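# Load one aluminum blank into the vise and sort parts

## Task

Put a single plain-gray aluminum blank onto the two low loose bars in the open vise, leaving both bars standing. Its long side must sit pressed against the fixed jaw (the end block without hoses) and its short end against the work stop (the short rod between the jaws). Every finished part goes flat into the black outfeed tray with its pocket facing up. Every other blank, whether aluminum or brass, must finish entirely on the infeed plate (the one with short pins), not stacked on another blank and not perched on a pin. Each blank must finish either in its original orientation on the plate or flipped over.

## Robot and tools

Robot: two Franka FR3 arms, left_arm and right_arm, each ending in a Robotiq 140 two-finger gripper with a wrist camera. The left gripper's fingers can fold when pushed. A grip near the fingertips, in the outer quarter of each pad, holds normally. Deeper toward the palm, narrow parts may slip or fall, and wide parts may be squeezed harder than asked. Pressing the fingertips into a surface while not fully closed also folds them, quietly spoiling the next grip. The right gripper's fingers are rigid.

Frames: the scene frame has its origin at table-top height, midway between the nominal bases. +z is up, +x points out over the table, and left_arm is on the +y side. Calibrated bases in the scene frame: left_arm at (+0.008, +0.343, +0.030) m, right_arm at (+0.048, -0.439, +0.030) m, both nearly unrotated, with +z up. Each arm's end_effector_position (metres) and quaternion are reported in that arm's own base frame and can be off by a few centimetres. The position is the point between closed pads; fingertips extend about 33 mm past it (9 mm when fully open). The fingers point along the gripper's +z axis and close along its y axis. cam_high is fixed and uses the scene frame; cam_left_wrist and cam_right_wrist ride on the arms.

The row, shared by execute_actions and move, is a single list of 20 numbers covering both arms, each in [-1, 1]. The first 10 are for left_arm: seven joint offsets, then gripper position, force_limit, speed. The last 10 are the same for right_arm. Joint order in rows and in every result list: elbow, waist, upper arm roll, shoulder, wrist pitch, forearm roll, wrist roll. Joint numbers are offsets, not poses. They count from the Joint targets in effect when the action (or move) begins, not from the previous row. Scale: 1.0 equals 1.632 rad for elbow, waist, upper arm roll and shoulder; 3.472 rad for forearm roll; 2.955 rad for wrist pitch; 4.439 rad for wrist roll. Stated joint ranges (rad): waist and upper arm roll ±2.901, shoulder ±1.836, elbow -3.077 to -0.117, forearm roll ±2.876, wrist pitch 0.440 to 4.622, wrist roll ±3.051. Real ends may differ by 0.018 rad. An action pushing a joint more than 0.018 rad beyond its end is rejected for both arms. Stay at least 0.05 rad inside any end, or you risk a torque fault. Gripper numbers are absolute commands: position +1 is fully open (140 mm), about -0.8 brings the pads together, and -1 closes until blocked. force_limit runs from about 14 N at -1 to 58 N at +1 for a slow close; speed runs from about 30 mm/s at -1 to 250 mm/s at +1, and a faster close grips much harder. To leave a gripper unchanged, resend its previous three numbers.

Tools:
- execute_actions(actions, cameras): actions is a list of actions; each action is a list of up to 15 rows, each row lasting one step of 1/30 s. A shorter action repeats its final row until 15 steps are done (0.5 s). An empty list just reports state.
- move(target, speed, blend, blocking, cameras): target is one row or up to 15 rows, all measured from the same current Joint targets. speed is the top joint speed in rad/s (0.01 to 5.26, default 0.5), one value or one per target. blend, in rad, rounds corners between listed targets. blocking=false returns after about 0.5 s while motion continues. Moves ignore obstacles and the other arm. The result adds a move: line: done, off_target, moving, held or fault, plus limits=held if steps were withheld.
- wait(seconds 0 to 10), stop() to brake a running move, zoom_image(camera, region [x0,y0,x1,y1] pixels, at most 504x504) on the latest image, clear_fault(arm) after a reported torque or force fault, read_manual(section), finished_scene(scene 1 or 2), which is final.

Results: Joint positions, velocities ("within noise" when still), Joint targets (the base for your next offsets), joint and external torques, flange force along gripper axes, Tool commands, and per-gripper object_status: 0 moving, 2 stopped while closing (a real grip), 1 stopped while opening, 3 reached the command or pads met. position_measured is in counts: 3 open, about 75 is 100 mm, 139 is 60 mm, 200 is 20 mm, 230 pads together. status can lag the touch by up to 1.7 s. To grip harder, raise force_limit then nudge position (-1 to -0.98); to loosen, open and reclose slowly. "joint sent to its limit" means a joint was clipped at its end. "joint command not followed" means the clearance check altered targets. MOTOR HOT warns before an over-temperature stop lasting 30 s or more.

Safety: any outside force reaching 40 N on an arm, its gripper or its load (weight included) triggers a force fault; contact torque over the limits (35 waist and shoulder, 32 upper arm roll, 30 elbow, 12 for the wrist joints) triggers a torque fault, as does overspeeding or passing a range end. After a fault, release any held part before moving that arm. Never let the grippers close on or strike each other. Avoid drops, releasing moving parts, slams, hard pushes, fast swings with a load, and hard squeezing of a part still resting on something. Nothing may end up off the table. Loose objects may occasionally get nudged by an outside push. Thinking time advances the simulation.

Each tool is called after "Request:" as name(argument=value, ...), one argument or row to a line, values as JSON.

## Session

Request:
execute_actions(
  actions=[],
)

Scene clock: 0.00 s.
left_arm: end_effector_position=(+0.1773, -0.2225, +0.2984) position_measured=3 object_status=3 end_effector_quat_wxyz=(-0.304, -0.357, +0.865, -0.182) | right_arm: end_effector_position=(+0.4602, +0.5841, +0.3235) position_measured=3 object_status=3 end_effector_quat_wxyz=(-0.361, +0.915, -0.176, -0.039)
Joint names: [elbow, waist, upper arm roll, shoulder, wrist pitch, forearm roll, wrist roll]
Joint positions: left_arm=[-2.711 -0.571 0.324 -0.837 1.675 -0.458 0.514] | right_arm=[-1.901 0.775 0.008 0.132 2.481 0.795 -0.941]
Joint velocities: within noise
Joint torques (N m): no reading
External joint torques (N m): no reading
Flange force (N): no reading
Joint targets: left_arm=[-2.711 -0.571 0.324 -0.837 1.675 -0.458 0.514] | right_arm=[-1.901 0.775 0.008 0.132 2.481 0.795 -0.941]
Tool commands: left_gripper/position=+1.0 left_gripper/force_limit=+1.0 left_gripper/speed=+1.0 right_gripper/position=+1.0 right_gripper/force_limit=+1.0 right_gripper/speed=+1.0

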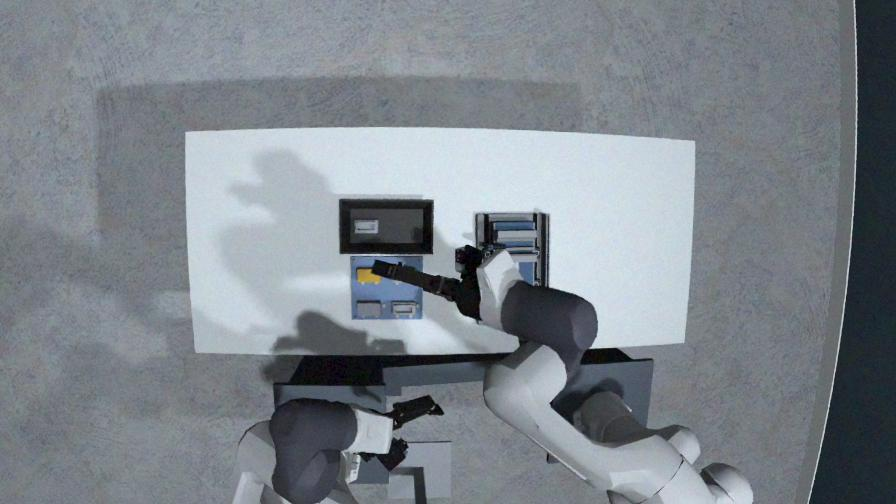

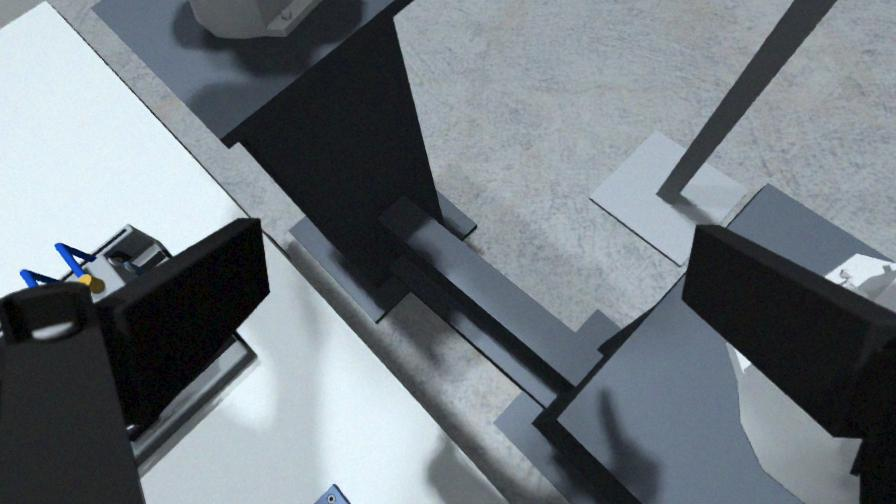

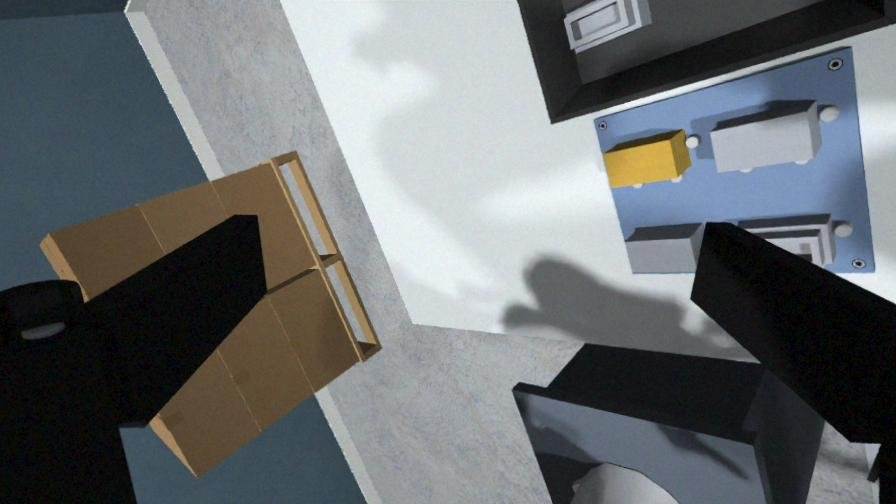

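Request:
zoom_image(
  camera="cam_high",
  region=[330, 190, 450, 330],
)

Request:
zoom_image(
  camera="cam_high",
  region=[450, 190, 590, 330],
)

Request:
zoom_image(
  camera="cam_right_wrist",
  region=[500, 0, 896, 300],
)

Scaled by 3.600 from the camera's 896x504 image, which has a finer 1280x720 frame.

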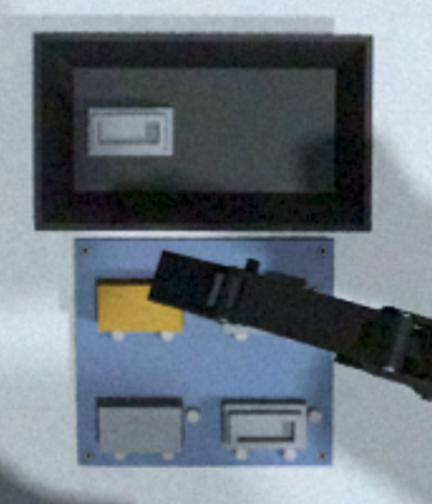

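Scaled by 3.600 from the camera's 896x504 image, which has a finer 1280x720 frame.

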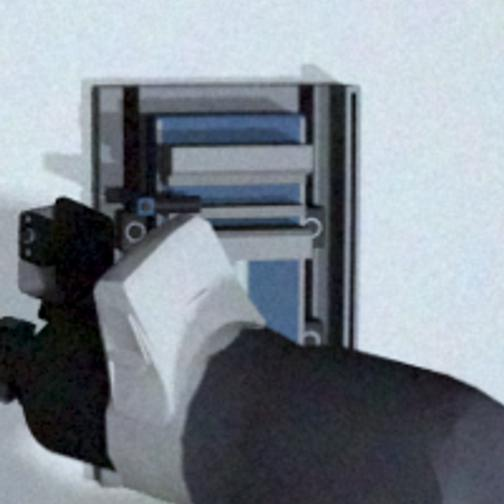

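Scaled by 1.273 from the camera's 896x504 image, which has a finer 1280x720 frame.

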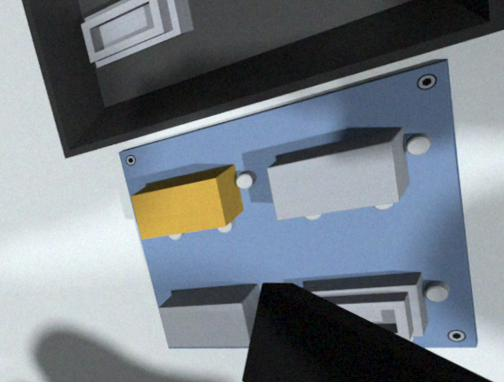

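Request:
move(
  target=[0,0,0,0,0,0,0,1,1,1,0.042,-0.137,-0.005,-0.132,-0.248,-0.229,0.336,1,1,1],
  speed=0.8,
)

Request:
zoom_image(
  camera="cam_high",
  region=[330, 190, 450, 330],
)

Scene clock: 26.23 s.
left_arm: end_effector_position=(+0.1773, -0.2225, +0.2984) position_measured=3 object_status=3 end_effector_quat_wxyz=(-0.304, -0.357, +0.865, -0.182) | right_arm: end_effector_position=(+0.4569, +0.2825, +0.3493) position_measured=3 object_status=3 end_effector_quat_wxyz=(-0.002, +0.709, -0.705, -0.001)
Joint names: [elbow, waist, upper arm roll, shoulder, wrist pitch, forearm roll, wrist roll]
Joint positions: left_arm=[-2.711 -0.571 0.324 -0.837 1.675 -0.458 0.514] | right_arm=[-1.833 0.552 0 -0.083 1.752 0.003 0.546]
Joint velocities: left_arm=[within noise] | right_arm=[-0.001 0.002 -0.001 0 0 0 0.004]
Joint torques (N m): left_arm=[23.44 0.59 -3.91 -3.27 1.38 -0.69 -0.03] | right_arm=[26.29 -0.62 0.61 -29.37 2.22 0.36 0.05]
External joint torques (N m): left_arm=[0.2 0.61 1.04 -0.23 0.12 0.15 -0.04] | right_arm=[1.45 -0.65 0.65 0.64 -0.31 -0.38 0.05]
Flange force (N): left_arm=[-1.8 1.6 -1.7] | right_arm=[-4.0 -6.2 -4.7]
Joint targets: left_arm=[-2.711 -0.571 0.324 -0.837 1.675 -0.458 0.514] | right_arm=[-1.832 0.551 0.000 -0.084 1.748 0.000 0.551]
move: done
camera_calibration:
cam_right_wrist: T_world_to_cam=[[-0.999707, -0.0227639, -0.00819157, 0.475513], [-0.0241911, 0.936373, 0.350171, -0.371732], [-0.000300895, 0.350266, -0.93665, 0.363815], [0, 0, 0, 1]] pos_world=[0.466491, 0.231473, 0.474833]

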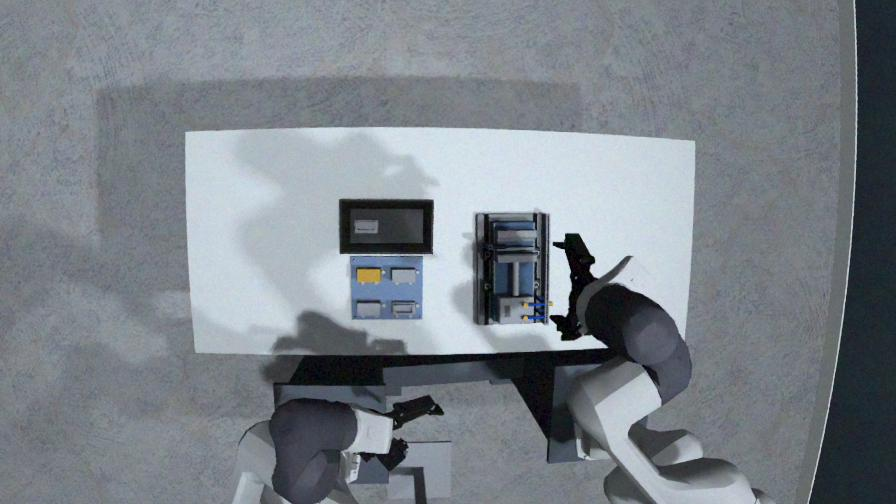

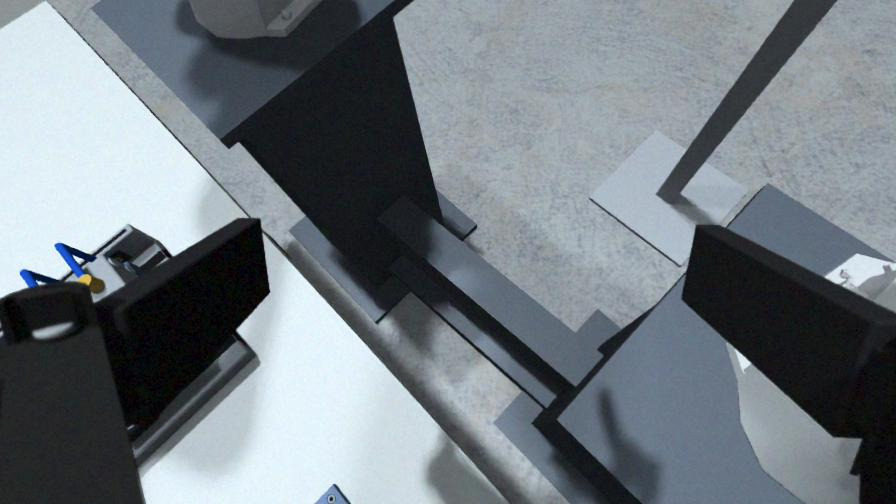

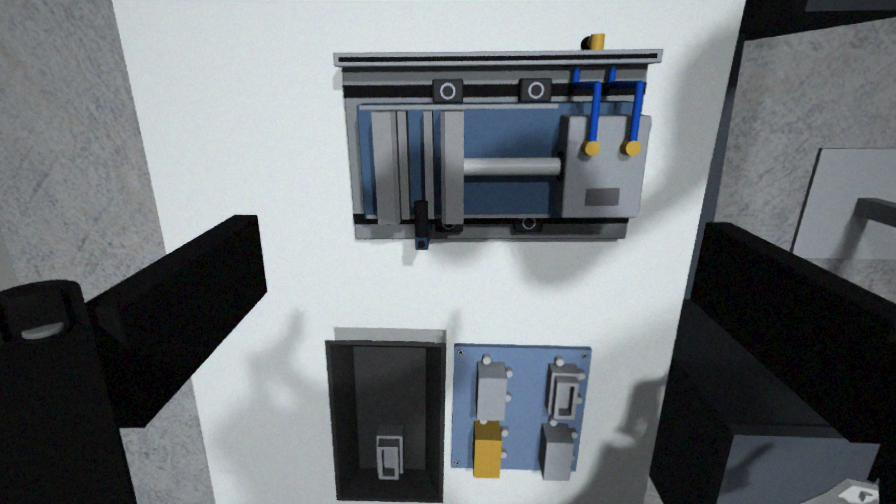

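Scaled by 3.600 from the camera's 896x504 image, which has a finer 1280x720 frame.

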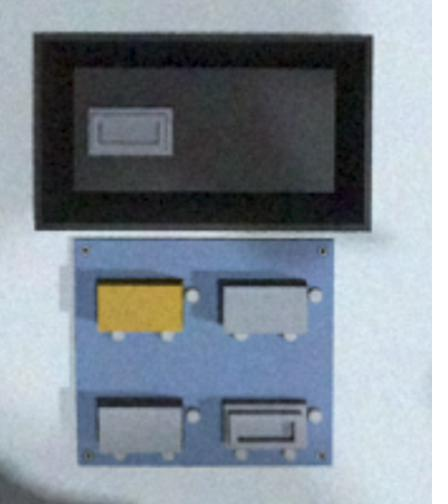

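Request:
zoom_image(
  camera="cam_right_wrist",
  region=[330, 40, 680, 260],
)

Request:
zoom_image(
  camera="cam_right_wrist",
  region=[320, 320, 620, 504],
)

Request:
zoom_image(
  camera="cam_high",
  region=[465, 200, 565, 330],
)

Scaled by 1.440 from the camera's 896x504 image, which has a finer 1280x720 frame.

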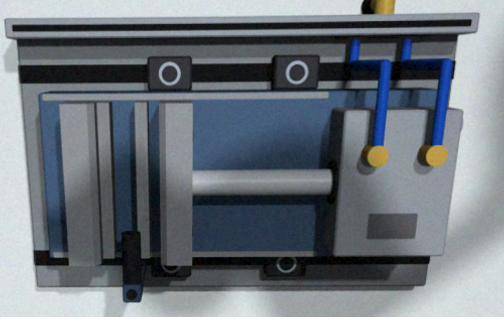

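Scaled by 1.680 from the camera's 896x504 image, which has a finer 1280x720 frame.

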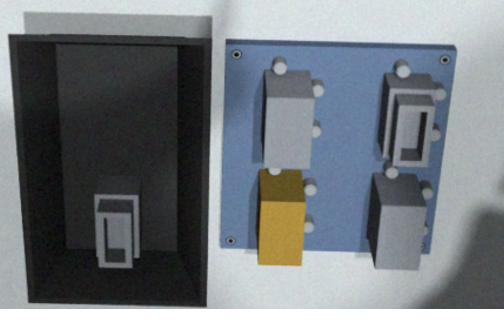

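Scaled by 3.877 from the camera's 896x504 image, which has a finer 1280x720 frame.

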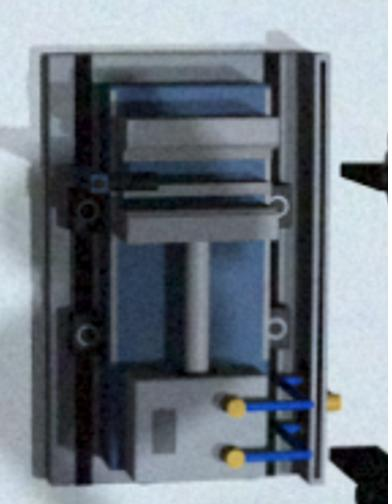

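Request:
move(
  target=[0,0.919,0,0,0,0,0,1,1,1,0.183,0.311,0,0.259,0.042,0,0.1144,1,1,1],
  speed=0.8,
)

Scene clock: 43.80 s.
left_arm: end_effector_position=(+0.2347, +0.1608, +0.2984) position_measured=3 object_status=3 end_effector_quat_wxyz=(+0.099, +0.850, -0.390, +0.340) | right_arm: end_effector_position=(+0.3222, +0.5762, +0.2490) position_measured=3 object_status=3 end_effector_quat_wxyz=(+0.003, +0.709, -0.705, -0.001)
Joint names: [elbow, waist, upper arm roll, shoulder, wrist pitch, forearm roll, wrist roll]
Joint positions: left_arm=[-2.711 0.928 0.324 -0.837 1.675 -0.458 0.514] | right_arm=[-1.535 1.059 0.001 0.339 1.868 0.003 1.054]
Joint velocities: left_arm=[within noise] | right_arm=[0 -0.001 -0.001 0.001 0.001 -0.001 0.005]
Joint torques (N m): left_arm=[23.5 0.99 -3.74 -3.34 1.39 -0.66 -0.03] | right_arm=[26.5 -0.28 0.81 -43.22 2.66 0.49 0.15]
External joint torques (N m): left_arm=[0.25 0.95 1.04 -0.3 0.13 0.17 -0.04] | right_arm=[1.75 -0.35 0.45 0.61 0.2 -0.26 0.15]
Flange force (N): left_arm=[-1.8 2.3 -1.9] | right_arm=[-9.4 -5.2 -3.0]
Joint targets: left_arm=[-2.711 0.929 0.324 -0.837 1.675 -0.458 0.514] | right_arm=[-1.533 1.059 0.000 0.339 1.872 0.000 1.059]
move: done
camera_calibration:
cam_left_wrist: T_world_to_cam=[[-0.730981, -0.675415, -0.0973728, 0.31626], [-0.605822, 0.707988, -0.362951, 0.144778], [0.314081, -0.20632, -0.926707, 0.378913], [0, 0, 0, 1]] pos_world=[0.19988, 0.189283, 0.434483]
cam_right_wrist: T_world_to_cam=[[-0.999748, -0.0223451, -0.00223132, 0.345059], [-0.0217511, 0.938863, 0.343603, -0.615419], [-0.00558292, 0.343565, -0.939112, 0.173127], [0, 0, 0, 1]] pos_world=[0.332553, 0.526024, 0.374815]

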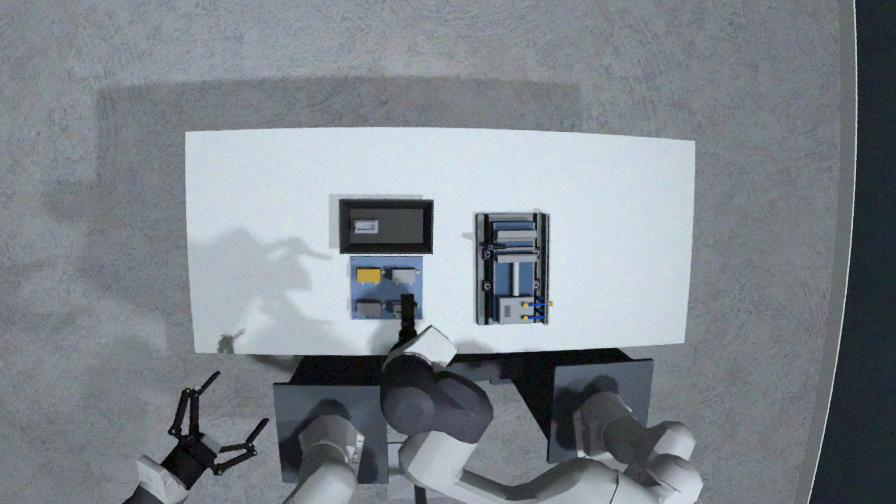

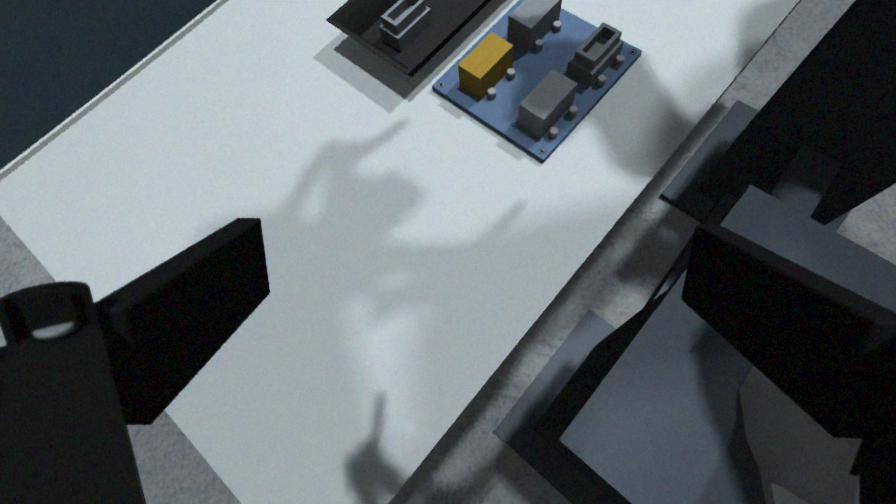

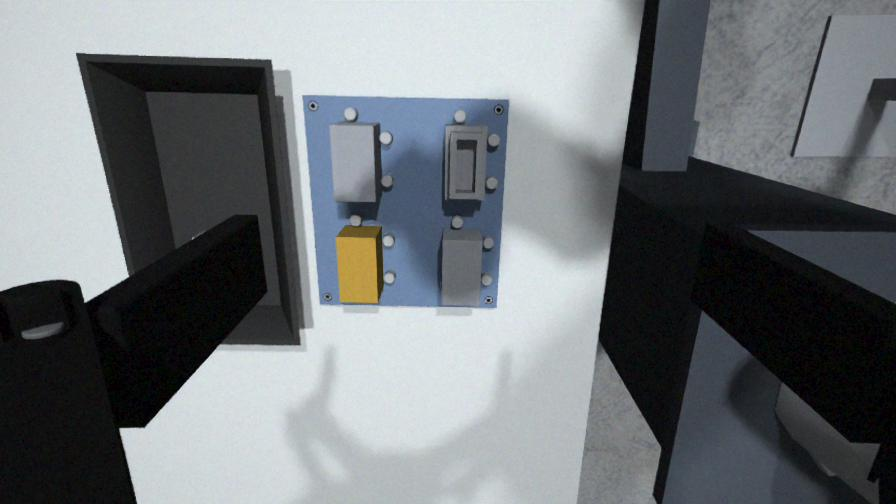

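Request:
zoom_image(
  camera="cam_left_wrist",
  region=[330, 0, 660, 180],
)

Request:
zoom_image(
  camera="cam_right_wrist",
  region=[300, 80, 520, 320],
)

Scaled by 1.527 from the camera's 896x504 image, which has a finer 1280x720 frame.

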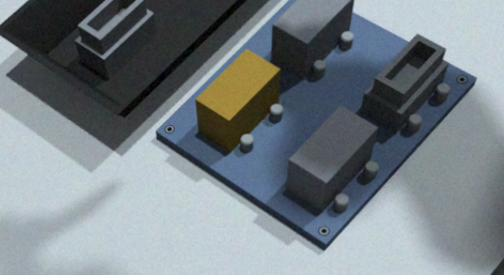

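Scaled by 2.100 from the camera's 896x504 image, which has a finer 1280x720 frame.

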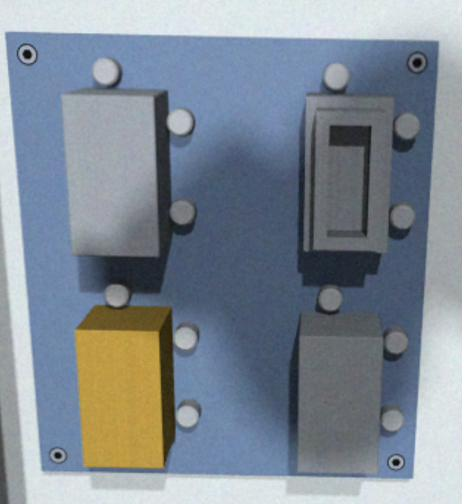

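Request:
move(
  target=[0,0,0,0,0,0,0,1,1,1,-0.1236,0.0078,0,0.0887,0.1173,0,0.0029,-0.08,-1,0],
  speed=0.5,
)

Request:
zoom_image(
  camera="cam_left_wrist",
  region=[330, 0, 660, 180],
)

Scene clock: 63.57 s.
left_arm: end_effector_position=(+0.2347, +0.1608, +0.2984) position_measured=3 object_status=3 end_effector_quat_wxyz=(+0.099, +0.850, -0.390, +0.340) | right_arm: end_effector_position=(+0.3169, +0.5814, +0.0887) position_measured=139 object_status=3 end_effector_quat_wxyz=(+0.003, +0.707, -0.707, +0.000)
Joint names: [elbow, waist, upper arm roll, shoulder, wrist pitch, forearm roll, wrist roll]
Joint positions: left_arm=[-2.711 0.928 0.324 -0.837 1.675 -0.458 0.514] | right_arm=[-1.735 1.07 0.001 0.485 2.214 0.003 1.068]
Joint velocities: left_arm=[within noise] | right_arm=[0 0 0 0.001 0.005 -0.001 0.001]
Joint torques (N m): left_arm=[23.48 0.97 -3.72 -3.29 1.38 -0.67 0] | right_arm=[24.55 0.14 1.05 -46.2 2.72 0.38 0.24]
External joint torques (N m): left_arm=[0.23 0.96 1.07 -0.26 0.11 0.16 -0.01] | right_arm=[1.53 -0.11 0.43 0.05 0.29 -0.24 0.24]
Flange force (N): left_arm=[-2.0 2.2 -2.0] | right_arm=[-6.2 -2.9 -0.3]
Joint targets: left_arm=[-2.711 0.929 0.324 -0.837 1.675 -0.458 0.514] | right_arm=[-1.735 1.071 0.000 0.484 2.219 0.000 1.072]
move: done
camera_calibration:
cam_left_wrist: T_world_to_cam=[[-0.730918, -0.675478, -0.0974101, 0.316203], [-0.605894, 0.707956, -0.362892, 0.144712], [0.314088, -0.206224, -0.926726, 0.378933], [0, 0, 0, 1]] pos_world=[0.199781, 0.189283, 0.434483]
cam_right_wrist: T_world_to_cam=[[-0.99983, -0.0182636, -0.00235288, 0.337115], [-0.0179626, 0.939162, 0.343005, -0.566676], [-0.00405478, 0.342989, -0.939331, 0.0208099], [0, 0, 0, 1]] pos_world=[0.326963, 0.53122, 0.214713]

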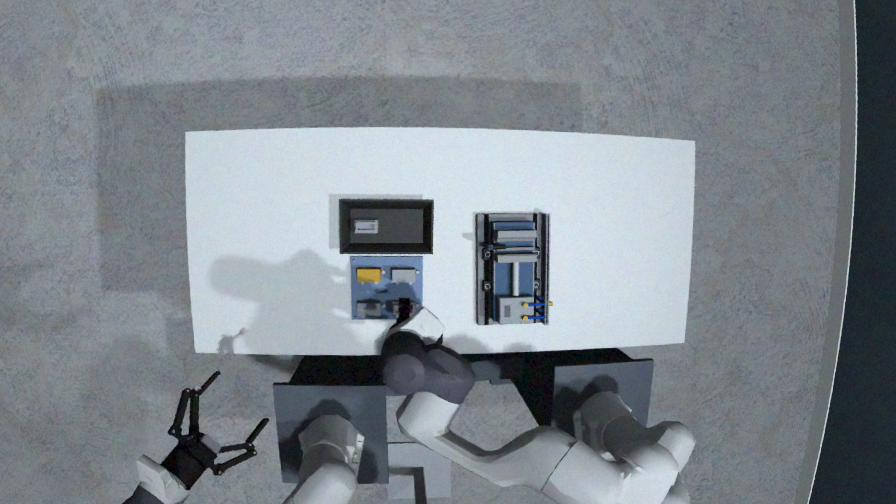

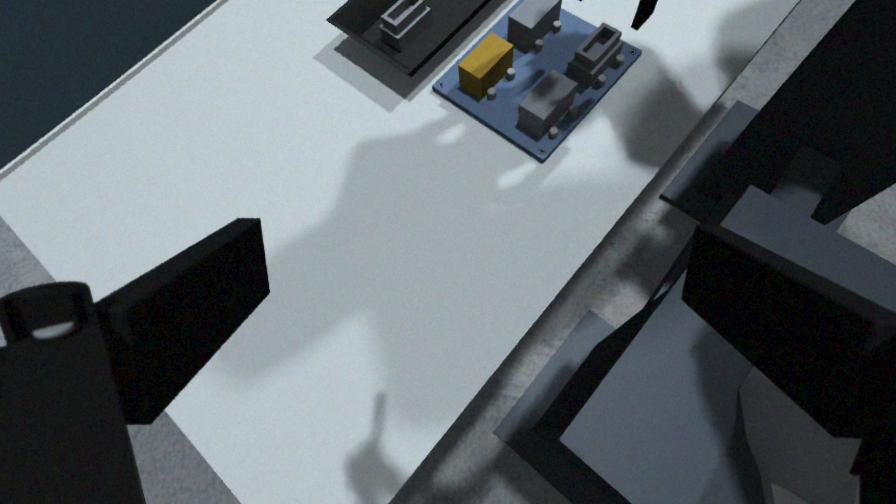

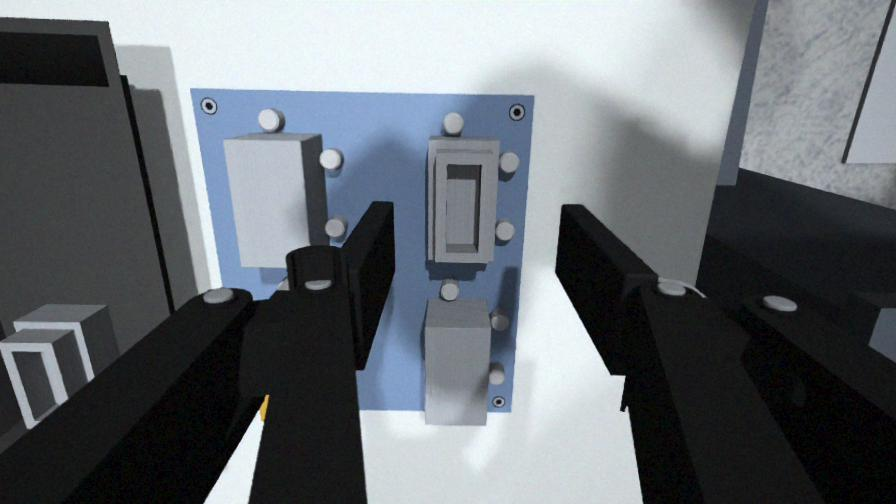

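Scaled by 1.527 from the camera's 896x504 image, which has a finer 1280x720 frame.

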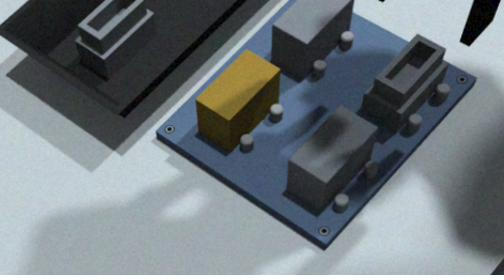

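Request:
move(
  target=[0,0,0,0,0,0,0,1,1,1,-0.0146,0,0,0.0442,0.0324,0,0,-0.08,-0.05,-1],
  speed=0.15,
)

Request:
zoom_image(
  camera="cam_left_wrist",
  region=[500, 0, 660, 90],
)

Scene clock: 73.80 s.
left_arm: end_effector_position=(+0.2347, +0.1608, +0.2984) position_measured=3 object_status=3 end_effector_quat_wxyz=(+0.099, +0.850, -0.390, +0.340) | right_arm: end_effector_position=(+0.3169, +0.5812, +0.0398) position_measured=139 object_status=3 end_effector_quat_wxyz=(+0.002, +0.707, -0.707, -0.001)
Joint names: [elbow, waist, upper arm roll, shoulder, wrist pitch, forearm roll, wrist roll]
Joint positions: left_arm=[-2.711 0.928 0.324 -0.837 1.675 -0.458 0.514] | right_arm=[-1.758 1.07 0.001 0.556 2.31 0.003 1.069]
Joint velocities: left_arm=[within noise] | right_arm=[0 -0.001 0 -0.001 0.003 0 -0.001]
Joint torques (N m): left_arm=[23.5 0.93 -3.75 -3.3 1.38 -0.66 -0.05] | right_arm=[23.58 0.24 1.21 -46.76 2.66 0.33 0.09]
External joint torques (N m): left_arm=[0.19 0.92 1.07 -0.25 0.11 0.18 -0.06] | right_arm=[1.28 0.24 0.73 0.68 0.21 -0.24 0.09]
Flange force (N): left_arm=[-1.9 2.2 -1.9] | right_arm=[-6.9 -3.0 1.2]
Joint targets: left_arm=[-2.711 0.929 0.324 -0.837 1.675 -0.458 0.514] | right_arm=[-1.759 1.071 0.000 0.556 2.315 0.000 1.072]
move: done
camera_calibration:
cam_left_wrist: T_world_to_cam=[[-0.730874, -0.675529, -0.0973838, 0.316193], [-0.605947, 0.707907, -0.3629, 0.144735], [0.314088, -0.206225, -0.926725, 0.378933], [0, 0, 0, 1]] pos_world=[0.199781, 0.189283, 0.434483]
cam_right_wrist: T_world_to_cam=[[-0.999843, -0.0174534, -0.00314711, 0.336505], [-0.0174704, 0.938774, 0.344091, -0.54964], [-0.00305112, 0.344092, -0.938931, -0.0260602], [0, 0, 0, 1]] pos_world=[0.326771, 0.530828, 0.165716]

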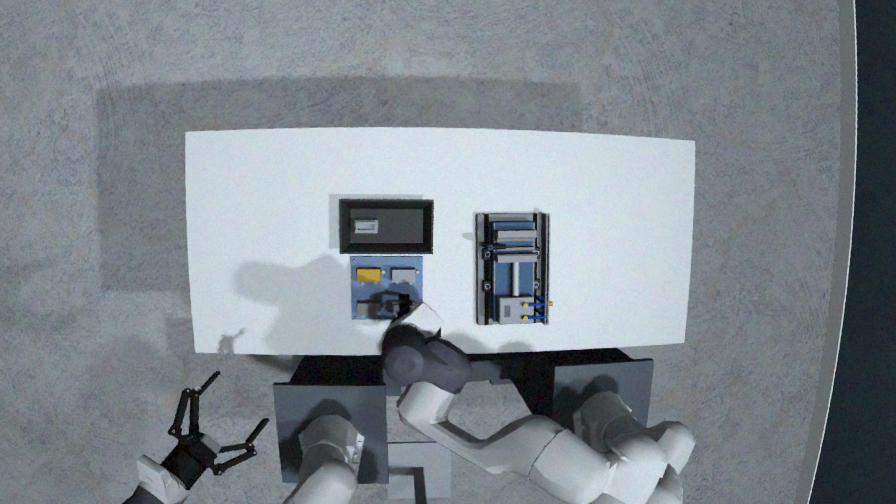

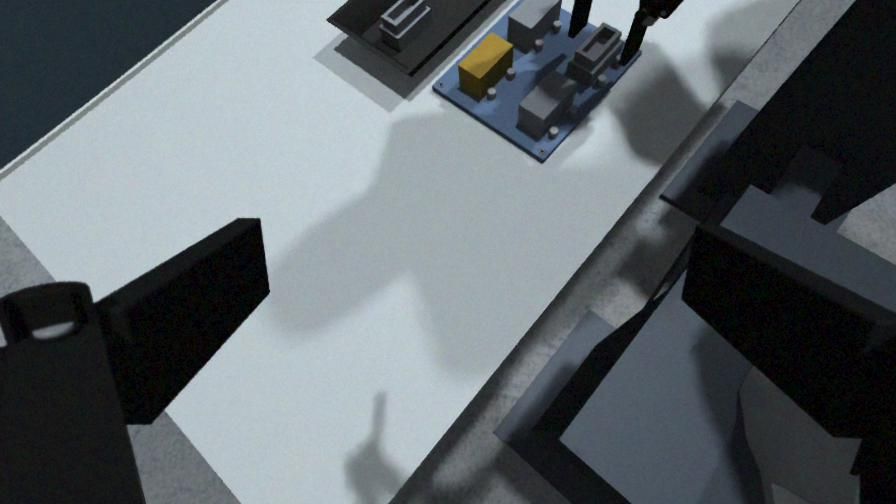

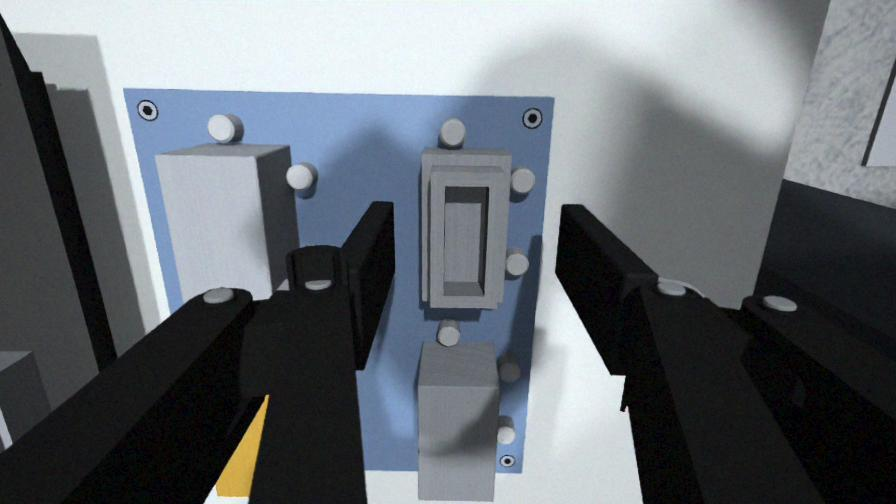

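Scaled by 3.150 from the camera's 896x504 image, which has a finer 1280x720 frame.

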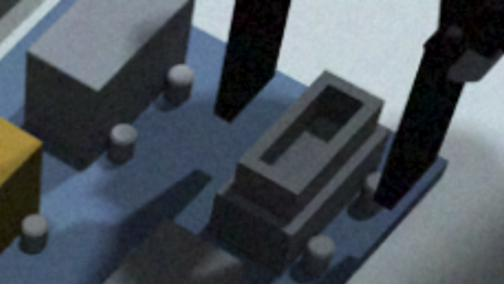

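Request:
move(
  target=[
    [0,0,0,0,0,0,0,1,1,1,0.003,-0.0025,0,0.0112,0.0045,0,-0.0009,-0.08,-0.05,-1],
    [0,0,0,0,0,0,0,1,1,1,0.003,-0.0025,0,0.0112,0.0045,0,-0.0009,-1,-0.05,-1],
  ],
  speed=0.1,
)

Request:
zoom_image(
  camera="cam_left_wrist",
  region=[500, 0, 660, 90],
)

Scene clock: 88.00 s.
left_arm: end_effector_position=(+0.2347, +0.1608, +0.2984) position_measured=3 object_status=3 end_effector_quat_wxyz=(+0.099, +0.850, -0.390, +0.340) | right_arm: end_effector_position=(+0.3193, +0.5816, +0.0313) position_measured=193 object_status=0 end_effector_quat_wxyz=(+0.002, +0.706, -0.708, +0.000)
Joint names: [elbow, waist, upper arm roll, shoulder, wrist pitch, forearm roll, wrist roll]
Joint positions: left_arm=[-2.711 0.928 0.324 -0.837 1.675 -0.458 0.514] | right_arm=[-1.755 1.068 0 0.573 2.325 0.002 1.069]
Joint velocities: within noise
Joint torques (N m): left_arm=[23.45 0.92 -3.79 -3.39 1.38 -0.67 -0.04] | right_arm=[23.44 -0.18 1.41 -46.38 2.59 0.4 -0.12]
External joint torques (N m): left_arm=[0.13 0.86 0.97 -0.25 0.1 0.16 -0.05] | right_arm=[1.43 -0.32 0.82 1.1 0.15 -0.16 -0.12]
Flange force (N): left_arm=[-1.7 2.2 -1.6] | right_arm=[-8.1 -4.8 1.9]
Joint targets: left_arm=[-2.711 0.929 0.324 -0.837 1.675 -0.458 0.514] | right_arm=[-1.754 1.067 0.000 0.574 2.328 0.000 1.068]
move: done
camera_calibration:
cam_left_wrist: T_world_to_cam=[[-0.730874, -0.675529, -0.0973838, 0.316193], [-0.605947, 0.707907, -0.3629, 0.144735], [0.314088, -0.206225, -0.926725, 0.378933], [0, 0, 0, 1]] pos_world=[0.199781, 0.189283, 0.434483]
cam_right_wrist: T_world_to_cam=[[-0.999877, -0.0150467, -0.0045323, 0.337549], [-0.0156865, 0.938474, 0.344994, -0.547501], [-0.000937587, 0.345023, -0.938594, -0.0354743], [0, 0, 0, 1]] pos_world=[0.328886, 0.531134, 0.157119]

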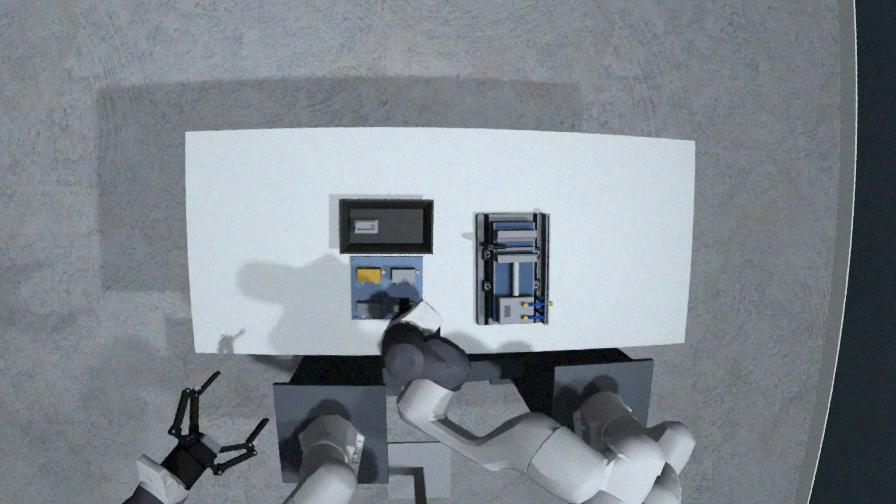

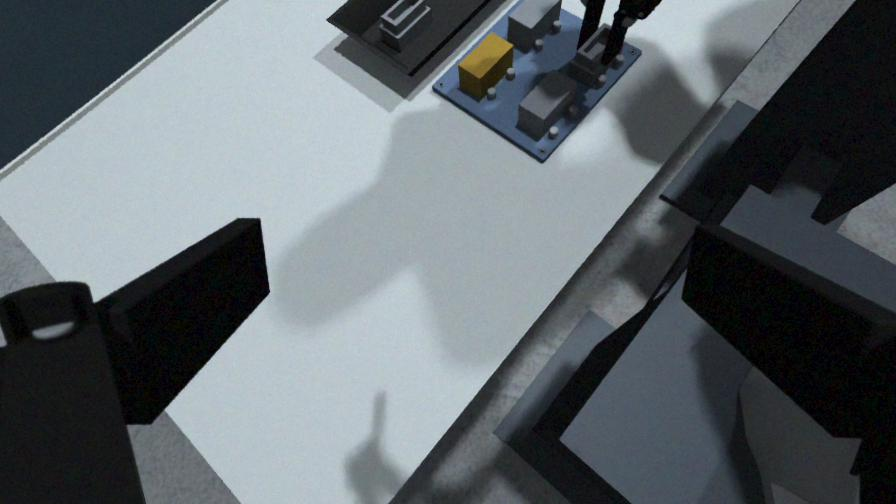

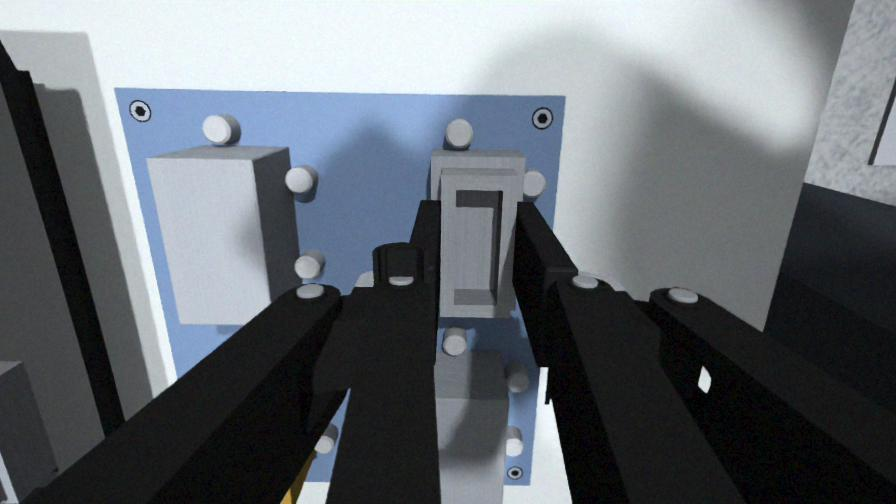

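Scaled by 3.150 from the camera's 896x504 image, which has a finer 1280x720 frame.

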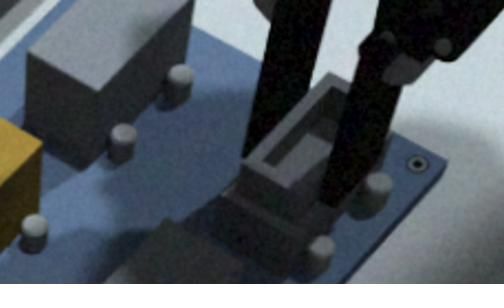

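Request:
move(
  target=[
    [0,0,0,0,0,0,0,1,1,1,0.0272,0,0,-0.0777,-0.0579,0,0,-1,-0.05,-1],
    [0,0,0,0,0,0,0,1,1,1,0.6522,-0.1415,0,0.289,-0.2006,0,-0.052,-1,-0.05,-1],
  ],
  speed=[0.15,0.4],
)

Scene clock: 100.47 s.
left_arm: end_effector_position=(+0.2347, +0.1608, +0.2984) position_measured=3 object_status=3 end_effector_quat_wxyz=(+0.099, +0.850, -0.390, +0.340) | right_arm: end_effector_position=(+0.5325, +0.5907, +0.1186) position_measured=193 object_status=2 end_effector_quat_wxyz=(+0.000, +0.705, -0.709, -0.001)
Joint names: [elbow, waist, upper arm roll, shoulder, wrist pitch, forearm roll, wrist roll]
Joint positions: left_arm=[-2.711 0.928 0.324 -0.837 1.675 -0.458 0.514] | right_arm=[-0.692 0.836 0 1.046 1.739 0.002 0.842]
Joint velocities: left_arm=[within noise] | right_arm=[0.001 0.002 0 0.001 -0.001 0 -0.005]
Joint torques (N m): left_arm=[23.46 0.93 -3.76 -3.34 1.38 -0.68 -0.03] | right_arm=[27.2 -0.45 1.54 -58.7 2.31 0.59 -0.2]
External joint torques (N m): left_arm=[0.17 0.89 1.03 -0.25 0.11 0.15 -0.04] | right_arm=[2.56 -0.51 0.76 -0.04 -0.17 -0.17 -0.2]
Flange force (N): left_arm=[-1.8 2.2 -1.7] | right_arm=[0.0 0.0 0.0]
Joint targets: left_arm=[-2.711 0.929 0.324 -0.837 1.675 -0.458 0.514] | right_arm=[-0.690 0.836 0.000 1.046 1.735 0.000 0.837]
move: done
camera_calibration:
cam_left_wrist: T_world_to_cam=[[-0.730874, -0.675529, -0.0973838, 0.316193], [-0.605947, 0.707907, -0.3629, 0.144735], [0.314088, -0.206225, -0.926725, 0.378933], [0, 0, 0, 1]] pos_world=[0.199781, 0.189283, 0.434483]
cam_right_wrist: T_world_to_cam=[[-0.999917, -0.0114184, -0.0060374, 0.549397], [-0.0128061, 0.937348, 0.34816, -0.584066], [0.00168372, 0.348208, -0.937416, 0.0401762], [0, 0, 0, 1]] pos_world=[0.541804, 0.539757, 0.244327]

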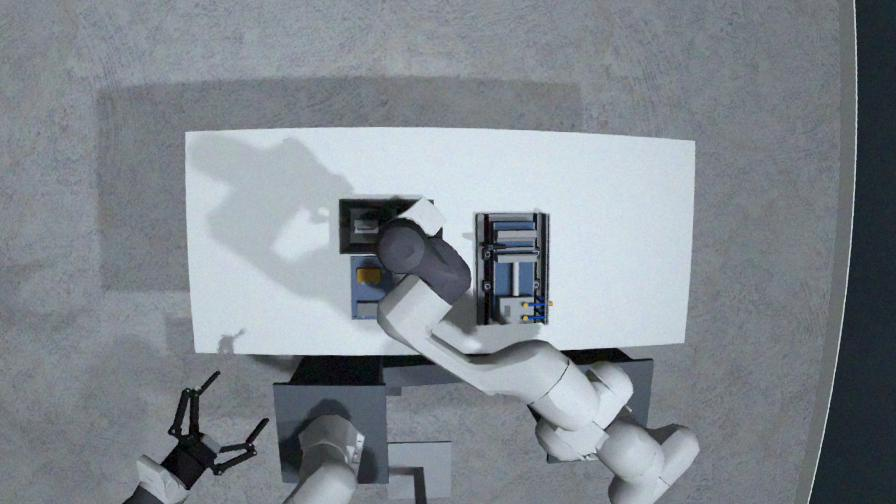

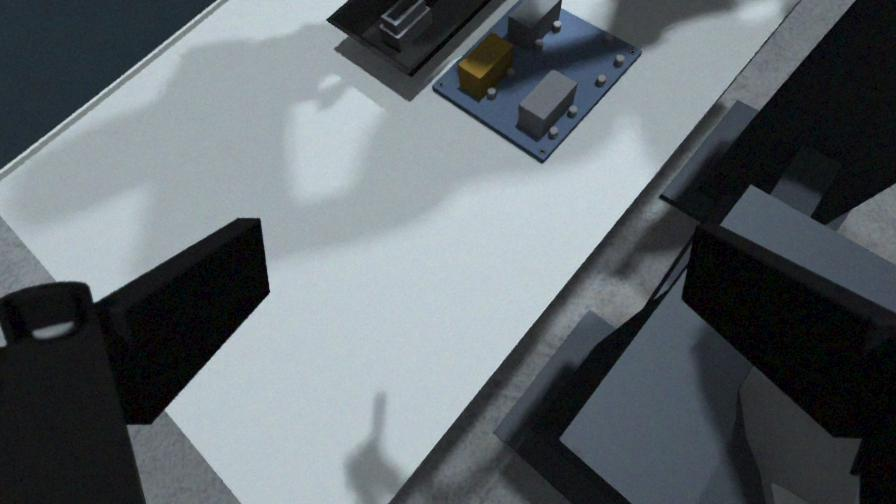

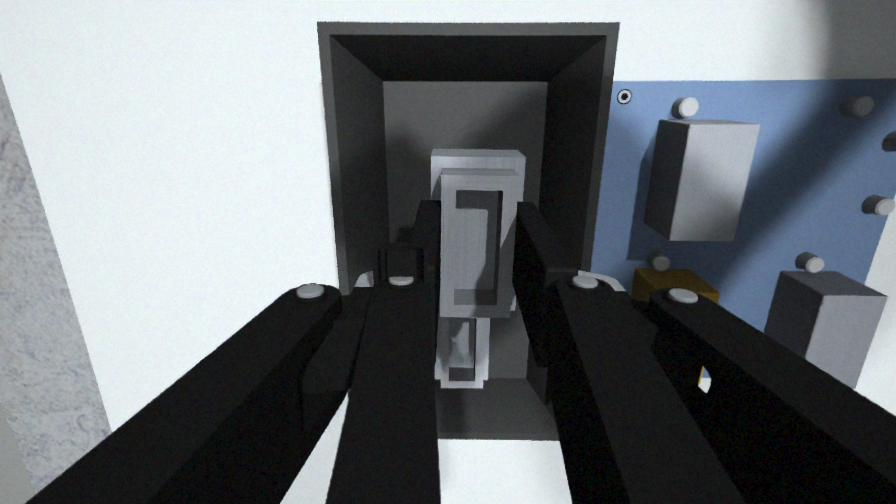

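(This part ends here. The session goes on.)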